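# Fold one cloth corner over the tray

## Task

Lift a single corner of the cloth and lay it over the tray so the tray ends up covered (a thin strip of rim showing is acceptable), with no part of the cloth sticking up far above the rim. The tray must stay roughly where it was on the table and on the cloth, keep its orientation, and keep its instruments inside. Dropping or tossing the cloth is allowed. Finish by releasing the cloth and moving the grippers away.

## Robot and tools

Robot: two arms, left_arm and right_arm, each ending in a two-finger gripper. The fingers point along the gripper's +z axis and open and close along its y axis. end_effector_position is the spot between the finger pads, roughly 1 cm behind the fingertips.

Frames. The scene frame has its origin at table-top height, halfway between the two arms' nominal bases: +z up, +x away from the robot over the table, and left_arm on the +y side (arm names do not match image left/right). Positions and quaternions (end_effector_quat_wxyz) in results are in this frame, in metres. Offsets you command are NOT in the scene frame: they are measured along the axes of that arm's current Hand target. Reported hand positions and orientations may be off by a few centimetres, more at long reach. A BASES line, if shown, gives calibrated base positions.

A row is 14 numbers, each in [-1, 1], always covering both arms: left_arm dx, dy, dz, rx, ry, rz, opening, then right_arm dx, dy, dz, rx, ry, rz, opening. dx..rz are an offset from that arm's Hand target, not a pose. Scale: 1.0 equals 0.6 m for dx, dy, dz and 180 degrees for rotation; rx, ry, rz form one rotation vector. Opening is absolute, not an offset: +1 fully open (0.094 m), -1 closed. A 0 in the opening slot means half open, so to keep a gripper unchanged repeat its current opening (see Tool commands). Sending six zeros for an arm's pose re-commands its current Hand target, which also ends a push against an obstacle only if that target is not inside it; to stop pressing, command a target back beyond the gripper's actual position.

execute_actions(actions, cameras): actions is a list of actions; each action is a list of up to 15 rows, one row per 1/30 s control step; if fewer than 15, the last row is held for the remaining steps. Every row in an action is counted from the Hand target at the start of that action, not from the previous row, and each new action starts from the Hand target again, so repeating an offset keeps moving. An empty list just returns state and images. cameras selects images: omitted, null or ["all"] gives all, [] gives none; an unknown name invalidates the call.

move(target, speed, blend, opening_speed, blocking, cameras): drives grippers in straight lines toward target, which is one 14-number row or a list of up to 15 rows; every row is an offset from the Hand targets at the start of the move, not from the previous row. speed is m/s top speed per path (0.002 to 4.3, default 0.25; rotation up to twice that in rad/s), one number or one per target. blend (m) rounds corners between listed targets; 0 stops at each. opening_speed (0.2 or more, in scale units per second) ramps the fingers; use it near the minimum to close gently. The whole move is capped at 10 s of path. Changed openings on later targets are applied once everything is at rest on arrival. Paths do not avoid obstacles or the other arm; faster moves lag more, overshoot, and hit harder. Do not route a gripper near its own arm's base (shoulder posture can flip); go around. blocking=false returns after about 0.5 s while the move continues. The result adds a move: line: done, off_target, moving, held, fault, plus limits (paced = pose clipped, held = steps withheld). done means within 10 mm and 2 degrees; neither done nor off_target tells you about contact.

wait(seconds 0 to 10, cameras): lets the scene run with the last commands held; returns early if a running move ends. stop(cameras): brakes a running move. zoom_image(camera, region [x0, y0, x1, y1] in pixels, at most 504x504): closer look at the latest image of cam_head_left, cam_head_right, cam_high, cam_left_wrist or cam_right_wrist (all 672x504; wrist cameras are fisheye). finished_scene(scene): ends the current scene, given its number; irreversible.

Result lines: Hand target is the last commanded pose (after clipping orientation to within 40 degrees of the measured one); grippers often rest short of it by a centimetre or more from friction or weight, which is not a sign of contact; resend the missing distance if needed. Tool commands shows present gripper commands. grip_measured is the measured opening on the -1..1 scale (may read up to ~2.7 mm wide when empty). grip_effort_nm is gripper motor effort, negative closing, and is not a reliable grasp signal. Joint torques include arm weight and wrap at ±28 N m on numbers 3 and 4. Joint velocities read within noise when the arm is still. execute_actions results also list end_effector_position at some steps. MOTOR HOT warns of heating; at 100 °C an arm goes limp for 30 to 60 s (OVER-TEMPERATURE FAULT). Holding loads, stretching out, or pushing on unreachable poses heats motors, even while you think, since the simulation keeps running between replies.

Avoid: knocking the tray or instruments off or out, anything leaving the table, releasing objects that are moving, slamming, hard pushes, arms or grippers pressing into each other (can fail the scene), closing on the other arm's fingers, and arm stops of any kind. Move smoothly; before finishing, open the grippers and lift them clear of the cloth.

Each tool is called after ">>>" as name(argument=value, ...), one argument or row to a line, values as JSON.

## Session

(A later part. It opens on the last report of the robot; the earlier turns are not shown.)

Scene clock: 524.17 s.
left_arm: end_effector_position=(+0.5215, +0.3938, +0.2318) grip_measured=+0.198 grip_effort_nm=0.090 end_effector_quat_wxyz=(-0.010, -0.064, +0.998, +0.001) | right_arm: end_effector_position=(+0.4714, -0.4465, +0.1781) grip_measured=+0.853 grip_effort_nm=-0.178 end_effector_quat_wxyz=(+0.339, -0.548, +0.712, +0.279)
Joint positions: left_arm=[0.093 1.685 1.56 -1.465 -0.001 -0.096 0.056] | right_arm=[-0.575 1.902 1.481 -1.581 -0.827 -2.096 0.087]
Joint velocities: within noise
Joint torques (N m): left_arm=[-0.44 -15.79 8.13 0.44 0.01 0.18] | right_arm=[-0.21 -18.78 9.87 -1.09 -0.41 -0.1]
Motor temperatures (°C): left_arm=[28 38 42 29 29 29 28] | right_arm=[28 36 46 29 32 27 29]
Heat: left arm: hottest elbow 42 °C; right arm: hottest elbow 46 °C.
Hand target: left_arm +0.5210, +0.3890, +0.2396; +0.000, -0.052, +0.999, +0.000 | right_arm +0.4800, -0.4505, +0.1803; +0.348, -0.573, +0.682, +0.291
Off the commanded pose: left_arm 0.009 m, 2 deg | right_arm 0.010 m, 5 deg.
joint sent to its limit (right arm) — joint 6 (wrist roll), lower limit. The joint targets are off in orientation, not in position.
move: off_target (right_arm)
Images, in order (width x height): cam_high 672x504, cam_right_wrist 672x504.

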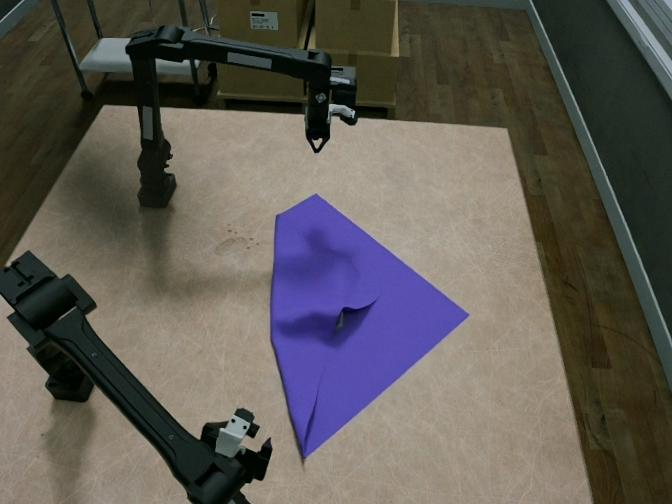

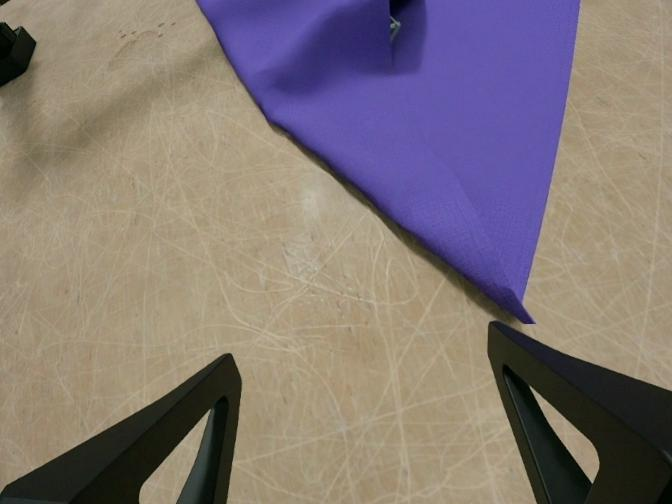

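>>> move(
  target=[0,0,0,0,0,0,0.2,0,0,0,0,-0.22,0,0.85],
  speed=0.4,
  cameras=["cam_right_wrist"],
)

>>> zoom_image(
  camera="cam_right_wrist",
  region=[200, 50, 500, 275],
)

Scene clock: 534.43 s.
left_arm: end_effector_position=(+0.5215, +0.3938, +0.2318) grip_measured=+0.198 grip_effort_nm=0.095 end_effector_quat_wxyz=(-0.010, -0.064, +0.998, +0.001) | right_arm: end_effector_position=(+0.4819, -0.4452, +0.1926) grip_measured=+0.853 grip_effort_nm=-0.168 end_effector_quat_wxyz=(+0.531, -0.364, +0.687, +0.337)
Joint positions: left_arm=[0.093 1.685 1.56 -1.465 -0.001 -0.096 0.056] | right_arm=[-0.643 1.941 1.36 -1.58 -1.316 -2.097 0.087]
Joint velocities: within noise
Joint torques (N m): left_arm=[-0.38 -15.79 8.13 0.44 0.01 0.18] | right_arm=[-2.32 -17.96 6 0.1 -0.79 -0.08]
Motor temperatures (°C): left_arm=[28 39 42 29 29 29 28] | right_arm=[28 36 46 29 32 27 29]
Heat: left arm: hottest elbow 42 °C; right arm: hottest elbow 46 °C.
Hand target: left_arm +0.5210, +0.3890, +0.2396; +0.000, -0.052, +0.999, +0.000 | right_arm +0.4800, -0.4504, +0.1803; +0.558, -0.441, +0.524, +0.468
Off the commanded pose: left_arm 0.009 m, 2 deg | right_arm 0.013 m, 26 deg.
joint sent to its limit (right arm) — joint 6 (wrist roll), lower limit. The joint targets are off in orientation, not in position.
move: off_target (right_arm)
Images, in order (width x height): cam_right_wrist 672x504.

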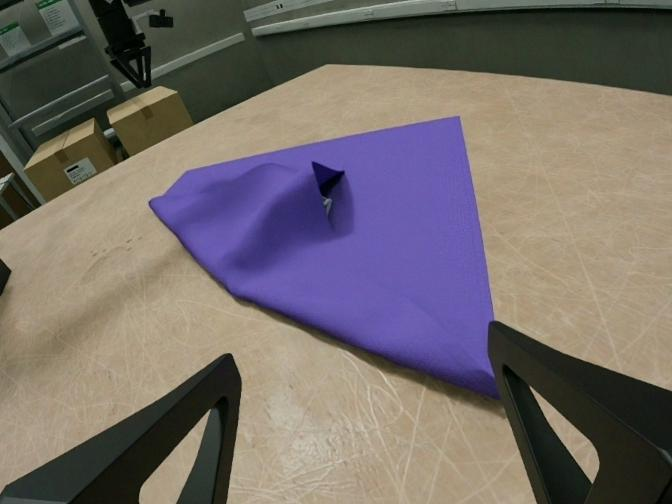

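Scaled by 1.680 from the camera's 672x504 image, which has a finer 960x720 frame.

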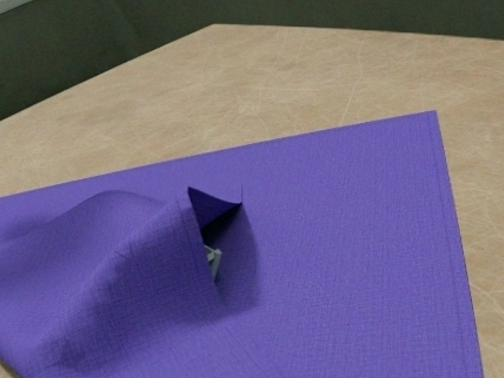

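>>> move(
  target=[
    [0.0313,-0.682,0.0667,0,0,0.533,0.8,0,0,0,0,0,0,0.85],
    [0.0313,-0.682,0.241,0,0,0.533,0.8,0,0,0,0,0,0,0.85],
  ],
  speed=[0.35,0.15],
  blend=[0.03,0],
)

>>> zoom_image(
  camera="cam_right_wrist",
  region=[200, 50, 500, 275],
)

Scene clock: 587.43 s.
left_arm: end_effector_position=(+0.5435, -0.0176, +0.1036) grip_measured=+0.798 grip_effort_nm=0.095 end_effector_quat_wxyz=(+0.001, +0.701, +0.713, +0.001) | right_arm: end_effector_position=(+0.4820, -0.4452, +0.1927) grip_measured=+0.853 grip_effort_nm=-0.173 end_effector_quat_wxyz=(+0.531, -0.364, +0.687, +0.337)
Joint positions: left_arm=[-0.581 2.154 1.926 -1.34 -0.001 0.911 0.084] | right_arm=[-0.643 1.941 1.36 -1.58 -1.317 -2.097 0.087]
Joint velocities: within noise
Joint torques (N m): left_arm=[0.32 -19.49 8.57 0.69 0.05 0.18] | right_arm=[-2.02 -17.9 5.67 -0.05 -0.82 -0.07]
Motor temperatures (°C): left_arm=[28 39 42 29 29 29 28] | right_arm=[28 36 45 29 32 27 29]
Heat: left arm: hottest elbow 42 °C; right arm: hottest elbow 45 °C.
Hand target: left_arm +0.5453, -0.0200, +0.0952; +0.000, +0.707, +0.708, +0.000 | right_arm +0.4800, -0.4504, +0.1803; +0.558, -0.441, +0.524, +0.468
Off the commanded pose: left_arm 0.009 m, 1 deg | right_arm 0.014 m, 26 deg.
joint sent to its limit (right arm) — joint 6 (wrist roll), lower limit. The joint targets are off in orientation, not in position.
move: off_target (right_arm)

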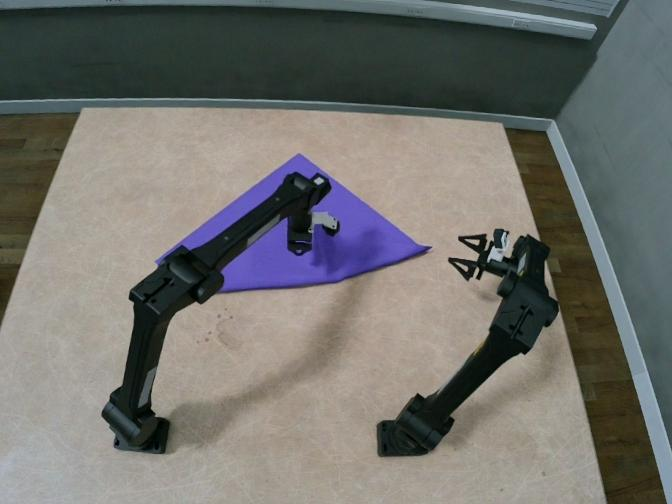

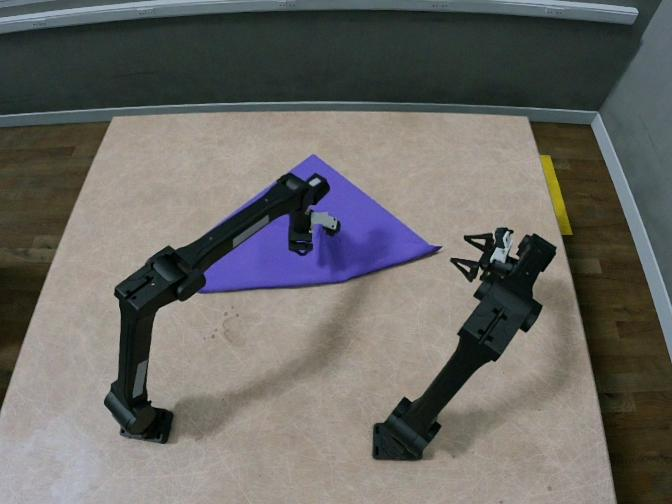

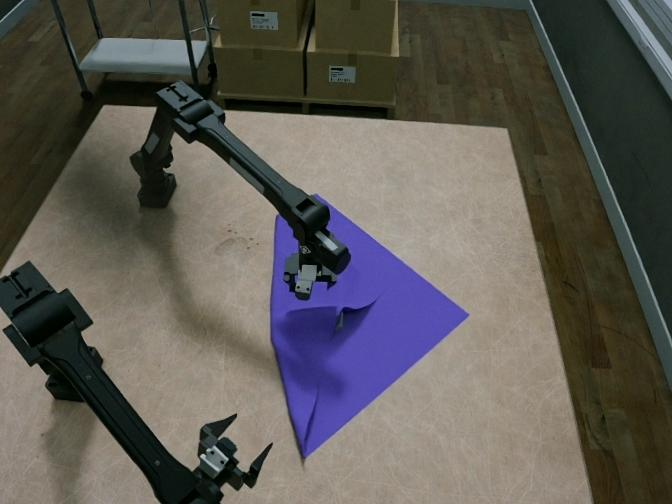

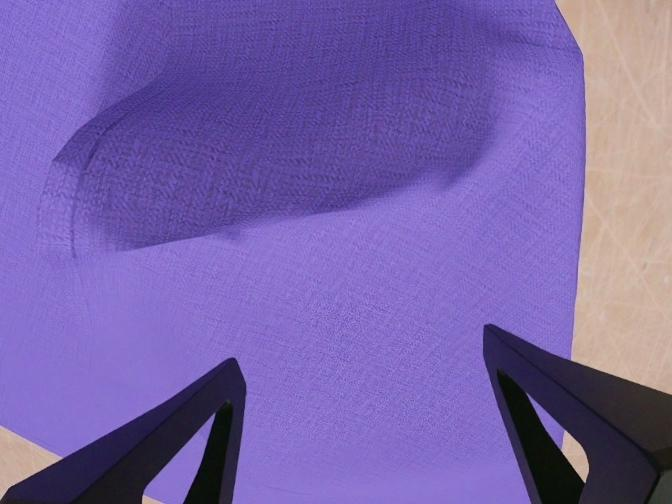

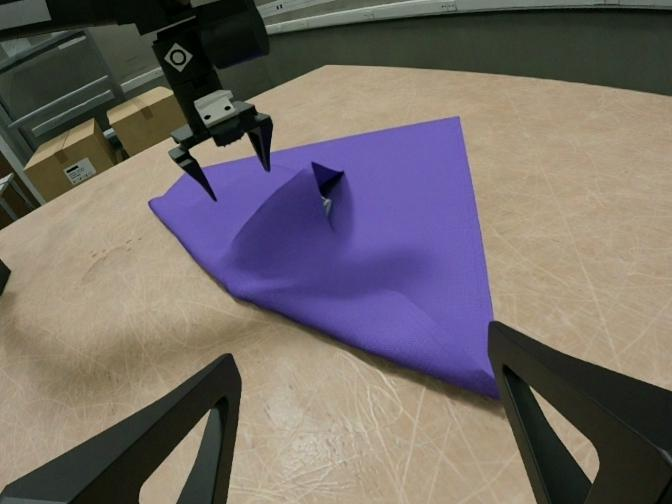

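Scaled by 1.680 from the camera's 672x504 image, which has a finer 960x720 frame.

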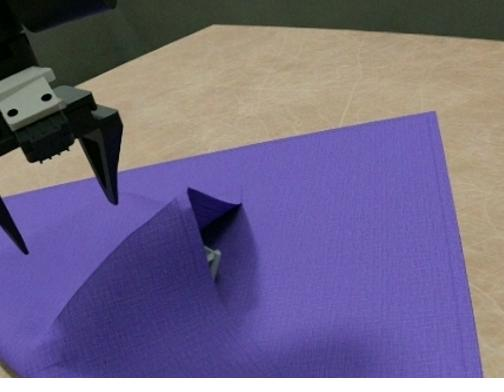

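>>> move(
  target=[
    [0,0.05,0,0,0,0,0.8,0,0,0,0,0,0,0.85],
    [-0.1333,0.05,0.02,0,0,0,0.8,0,0,0,0,0,0,0.85],
    [-0.1917,0.05,0.0367,0,0,0,0.8,0,0,0,0,0,0,0.85],
  ],
  speed=0.12,
  cameras=["cam_left_wrist","cam_right_wrist"],
)

Scene clock: 598.47 s.
left_arm: end_effector_position=(+0.5732, -0.1247, +0.0746) grip_measured=+0.798 grip_effort_nm=0.090 end_effector_quat_wxyz=(-0.006, +0.710, +0.705, +0.000) | right_arm: end_effector_position=(+0.4820, -0.4452, +0.1928) grip_measured=+0.853 grip_effort_nm=-0.168 end_effector_quat_wxyz=(+0.531, -0.364, +0.687, +0.337)
Joint positions: left_arm=[-0.672 2.535 2.543 -1.591 -0.001 0.845 0.084] | right_arm=[-0.643 1.941 1.36 -1.58 -1.318 -2.097 0.087]
Joint velocities: within noise
Joint torques (N m): left_arm=[-0.38 -22.53 12.46 -0.18 0.06 -0.2] | right_arm=[-2.26 -17.26 6.02 -0.12 -0.76 -0.04]
Motor temperatures (°C): left_arm=[28 40 43 29 29 29 28] | right_arm=[28 36 45 29 32 27 29]
Heat: left arm: hottest elbow 43 °C; right arm: hottest elbow 45 °C.
Hand target: left_arm +0.5754, -0.1350, +0.0732; +0.000, +0.707, +0.707, +0.000 | right_arm +0.4800, -0.4504, +0.1803; +0.558, -0.441, +0.524, +0.468
Off the commanded pose: left_arm 0.011 m, 1 deg | right_arm 0.014 m, 26 deg.
joint sent to its limit (right arm) — joint 6 (wrist roll), lower limit. The joint targets are off in orientation, not in position.
move: off_target (left_arm, right_arm)
Images, in order (width x height): cam_left_wrist 672x504, cam_right_wrist 672x504.

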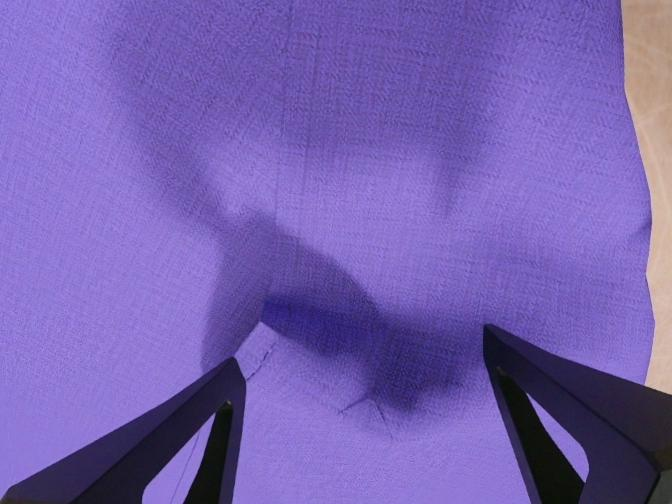

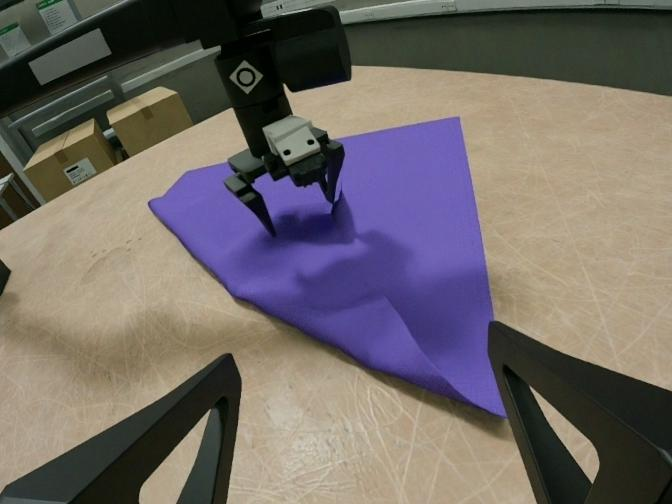

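Ridge toppled outward. Lift and inspect.

>>> move(
  target=[
    [0,0,-0.15,0,0,0,0.8,0,0,0,0,0,0,0.85],
    [0.4,0,-0.25,0,0,0,0.8,0,0,0,0,0,0,0.85],
  ],
  speed=[0.15,0.3],
)

>>> zoom_image(
  camera="cam_right_wrist",
  region=[200, 50, 500, 275],
)

>>> zoom_image(
  camera="cam_head_left",
  region=[140, 140, 440, 365],
)

>>> zoom_image(
  camera="cam_high",
  region=[240, 180, 480, 360],
)

Scene clock: 607.50 s.
left_arm: end_effector_position=(+0.5768, +0.1117, +0.2158) grip_measured=+0.798 grip_effort_nm=0.090 end_effector_quat_wxyz=(-0.010, +0.697, +0.717, -0.002) | right_arm: end_effector_position=(+0.4820, -0.4452, +0.1928) grip_measured=+0.853 grip_effort_nm=-0.168 end_effector_quat_wxyz=(+0.531, -0.364, +0.687, +0.337)
Joint positions: left_arm=[-0.381 2.011 1.988 -1.568 -0.002 1.101 0.084] | right_arm=[-0.643 1.941 1.36 -1.58 -1.318 -2.097 0.087]
Joint velocities: within noise
Joint torques (N m): left_arm=[-0.56 -20.25 8.16 0.61 0.09 0.16] | right_arm=[-1.85 -18.02 5.86 -0.02 -0.75 -0.03]
Motor temperatures (°C): left_arm=[28 41 44 29 29 29 28] | right_arm=[28 36 44 29 32 27 29]
Heat: left arm: hottest elbow 44 °C; right arm: hottest elbow 44 °C.
Hand target: left_arm +0.5749, +0.1050, +0.2230; +0.000, +0.707, +0.707, +0.000 | right_arm +0.4800, -0.4504, +0.1803; +0.558, -0.441, +0.524, +0.468
Off the commanded pose: left_arm 0.010 m, 2 deg | right_arm 0.014 m, 26 deg.
joint sent to its limit (right arm) — joint 6 (wrist roll), lower limit. The joint targets are off in orientation, not in position.
move: off_target (right_arm)

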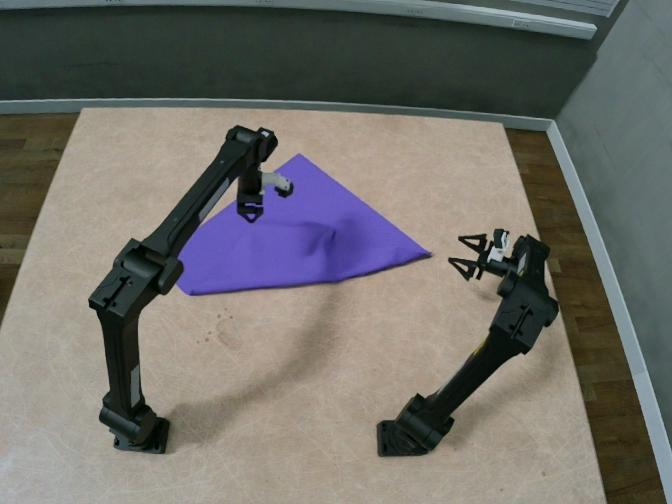

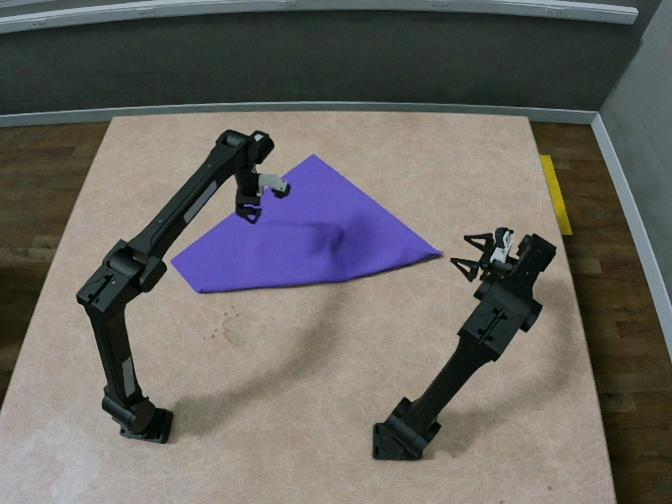

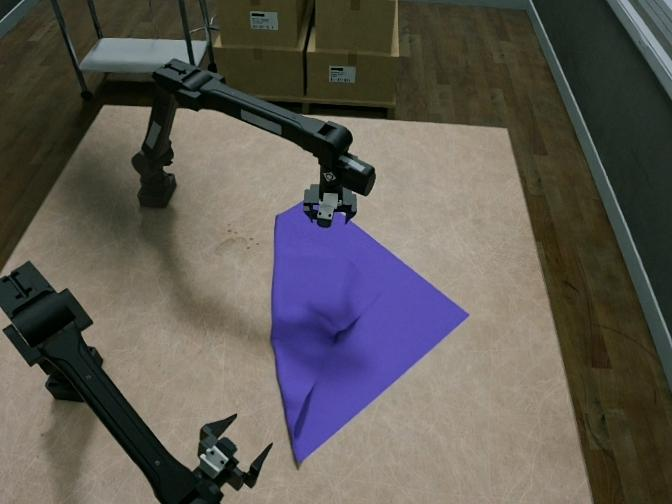

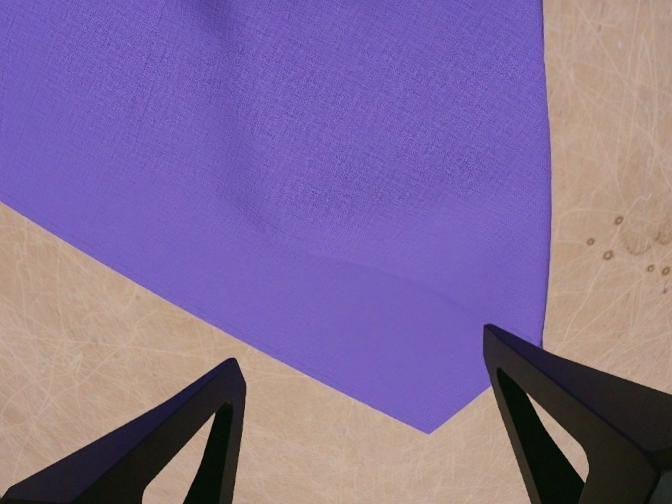

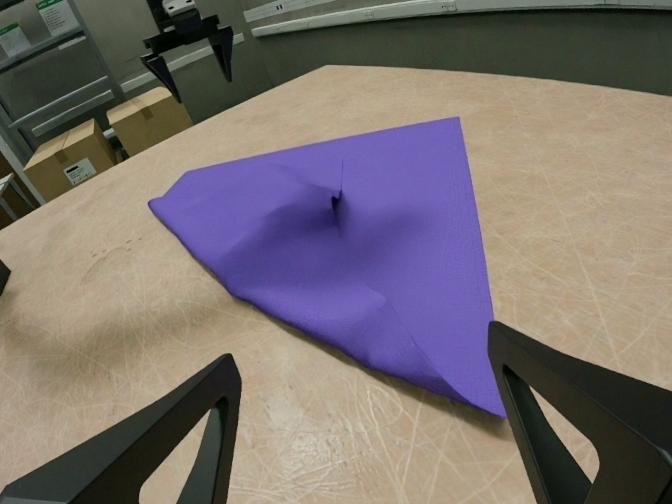

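Scaled by 1.680 from the camera's 672x504 image, which has a finer 960x720 frame.

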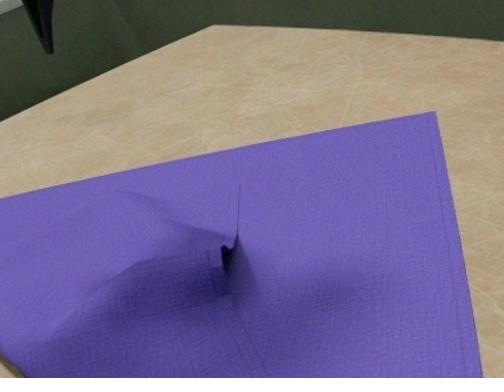

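Scaled by 1.680 from the camera's 672x504 image, which has a finer 960x720 frame.

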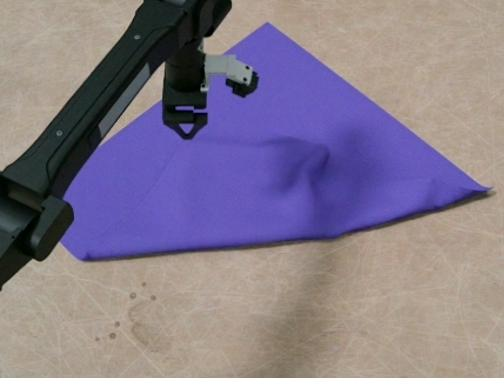

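Scaled by 2.100 from the camera's 672x504 image, which has a finer 960x720 frame.

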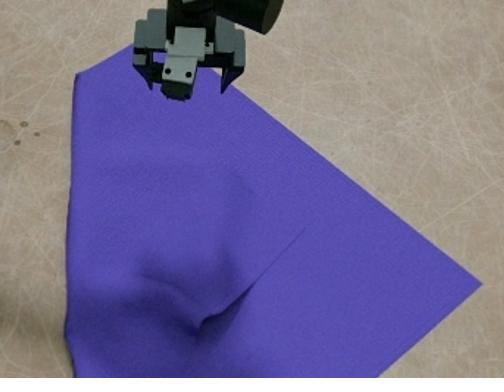

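>>> move(
  target=[0.517,-0.1,-0.05,0,0,0,0.8,-0.179,0.0145,-0.195,0,0.15,0,0.85],
  speed=0.35,
)

>>> zoom_image(
  camera="cam_head_left",
  region=[140, 140, 440, 365],
)

Scene clock: 619.17 s.
left_arm: end_effector_position=(+0.5167, +0.4212, +0.2412) grip_measured=+0.798 grip_effort_nm=0.090 end_effector_quat_wxyz=(-0.009, +0.697, +0.717, -0.009) | right_arm: end_effector_position=(+0.4469, -0.5628, +0.2717) grip_measured=+0.852 grip_effort_nm=-0.164 end_effector_quat_wxyz=(+0.431, -0.460, +0.752, +0.192)
Joint positions: left_arm=[0.148 1.678 1.575 -1.493 -0.002 1.63 0.084] | right_arm=[-0.813 1.839 1.625 -1.684 -0.945 -2.097 0.087]
Joint velocities: within noise
Joint torques (N m): left_arm=[-0.56 -16.26 7.97 0.23 0.1 0.16] | right_arm=[-1.14 -19.6 10.3 -0.76 -0.48 -0.04]
Motor temperatures (°C): left_arm=[28 42 44 29 29 29 28] | right_arm=[28 36 44 28 32 27 29]
Heat: left arm: hottest elbow 44 °C; right arm: hottest elbow 44 °C.
Hand target: left_arm +0.5146, +0.4152, +0.2529; +0.001, +0.707, +0.708, +0.000 | right_arm +0.4500, -0.5704, +0.2802; +0.421, -0.538, +0.640, +0.353
Off the commanded pose: left_arm 0.013 m, 2 deg | right_arm 0.012 m, 24 deg.
joint sent to its limit (right arm) — joint 4 (wrist pitch), lower limit; joint 6 (wrist roll), lower limit. The joint targets are off in orientation, not in position.
move: off_target (left_arm, right_arm)

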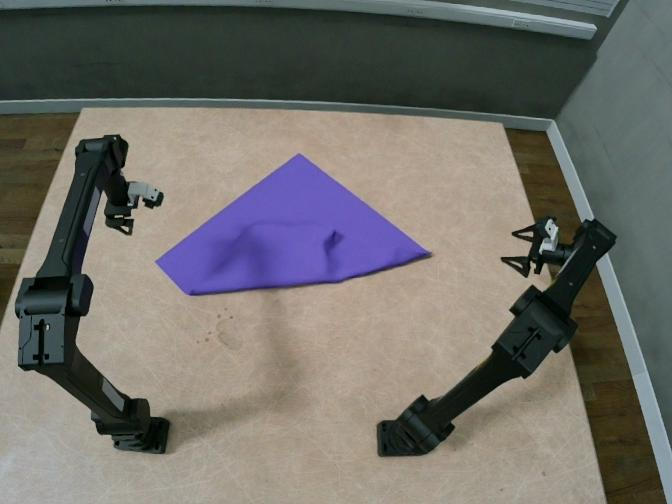

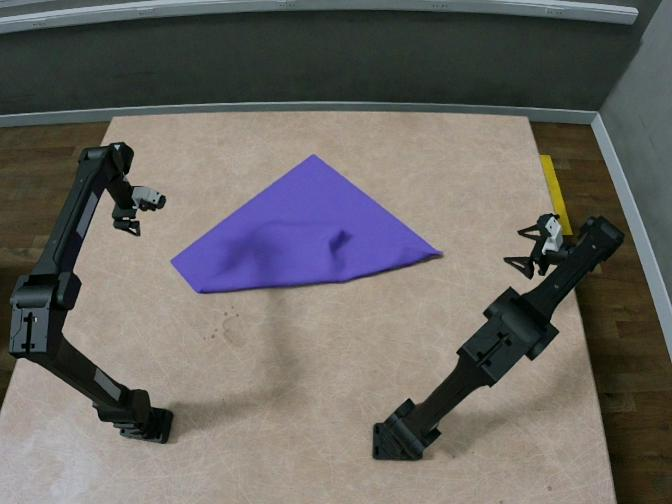

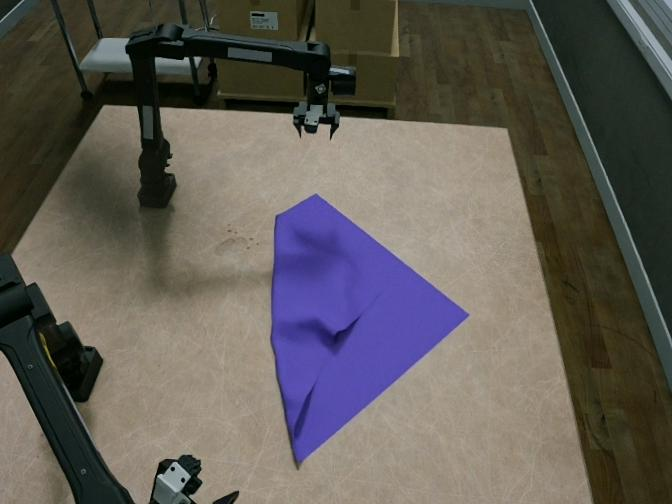

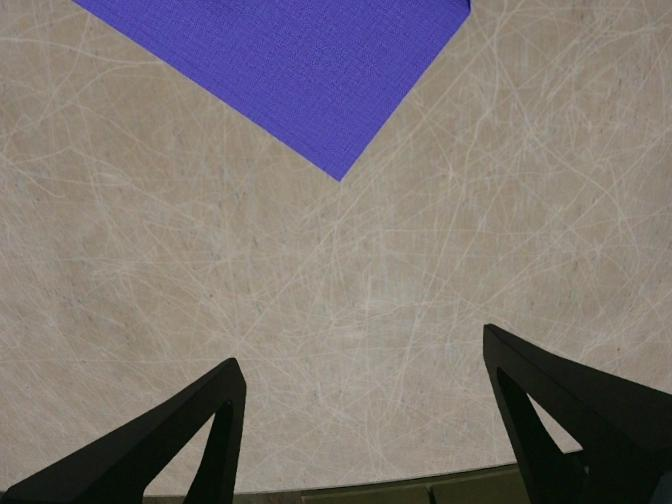

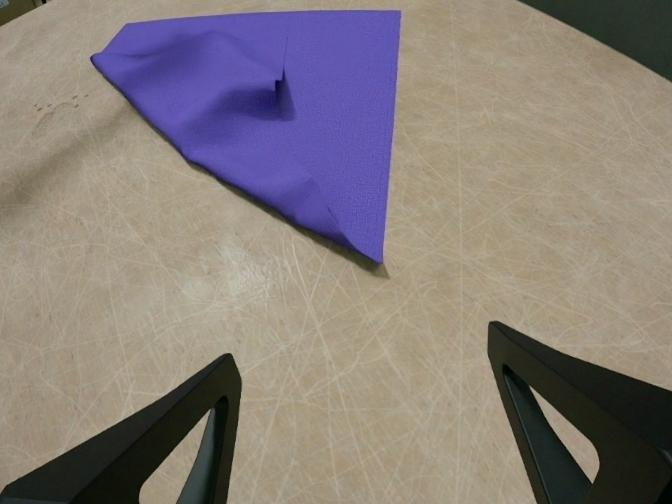

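Scaled by 1.680 from the camera's 672x504 image, which has a finer 960x720 frame.

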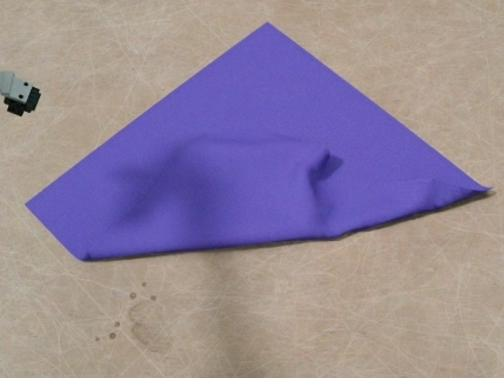

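Covered, low, and clear.

>>> finished_scene(
  scene=2,
)

The scene is finished: the task was done.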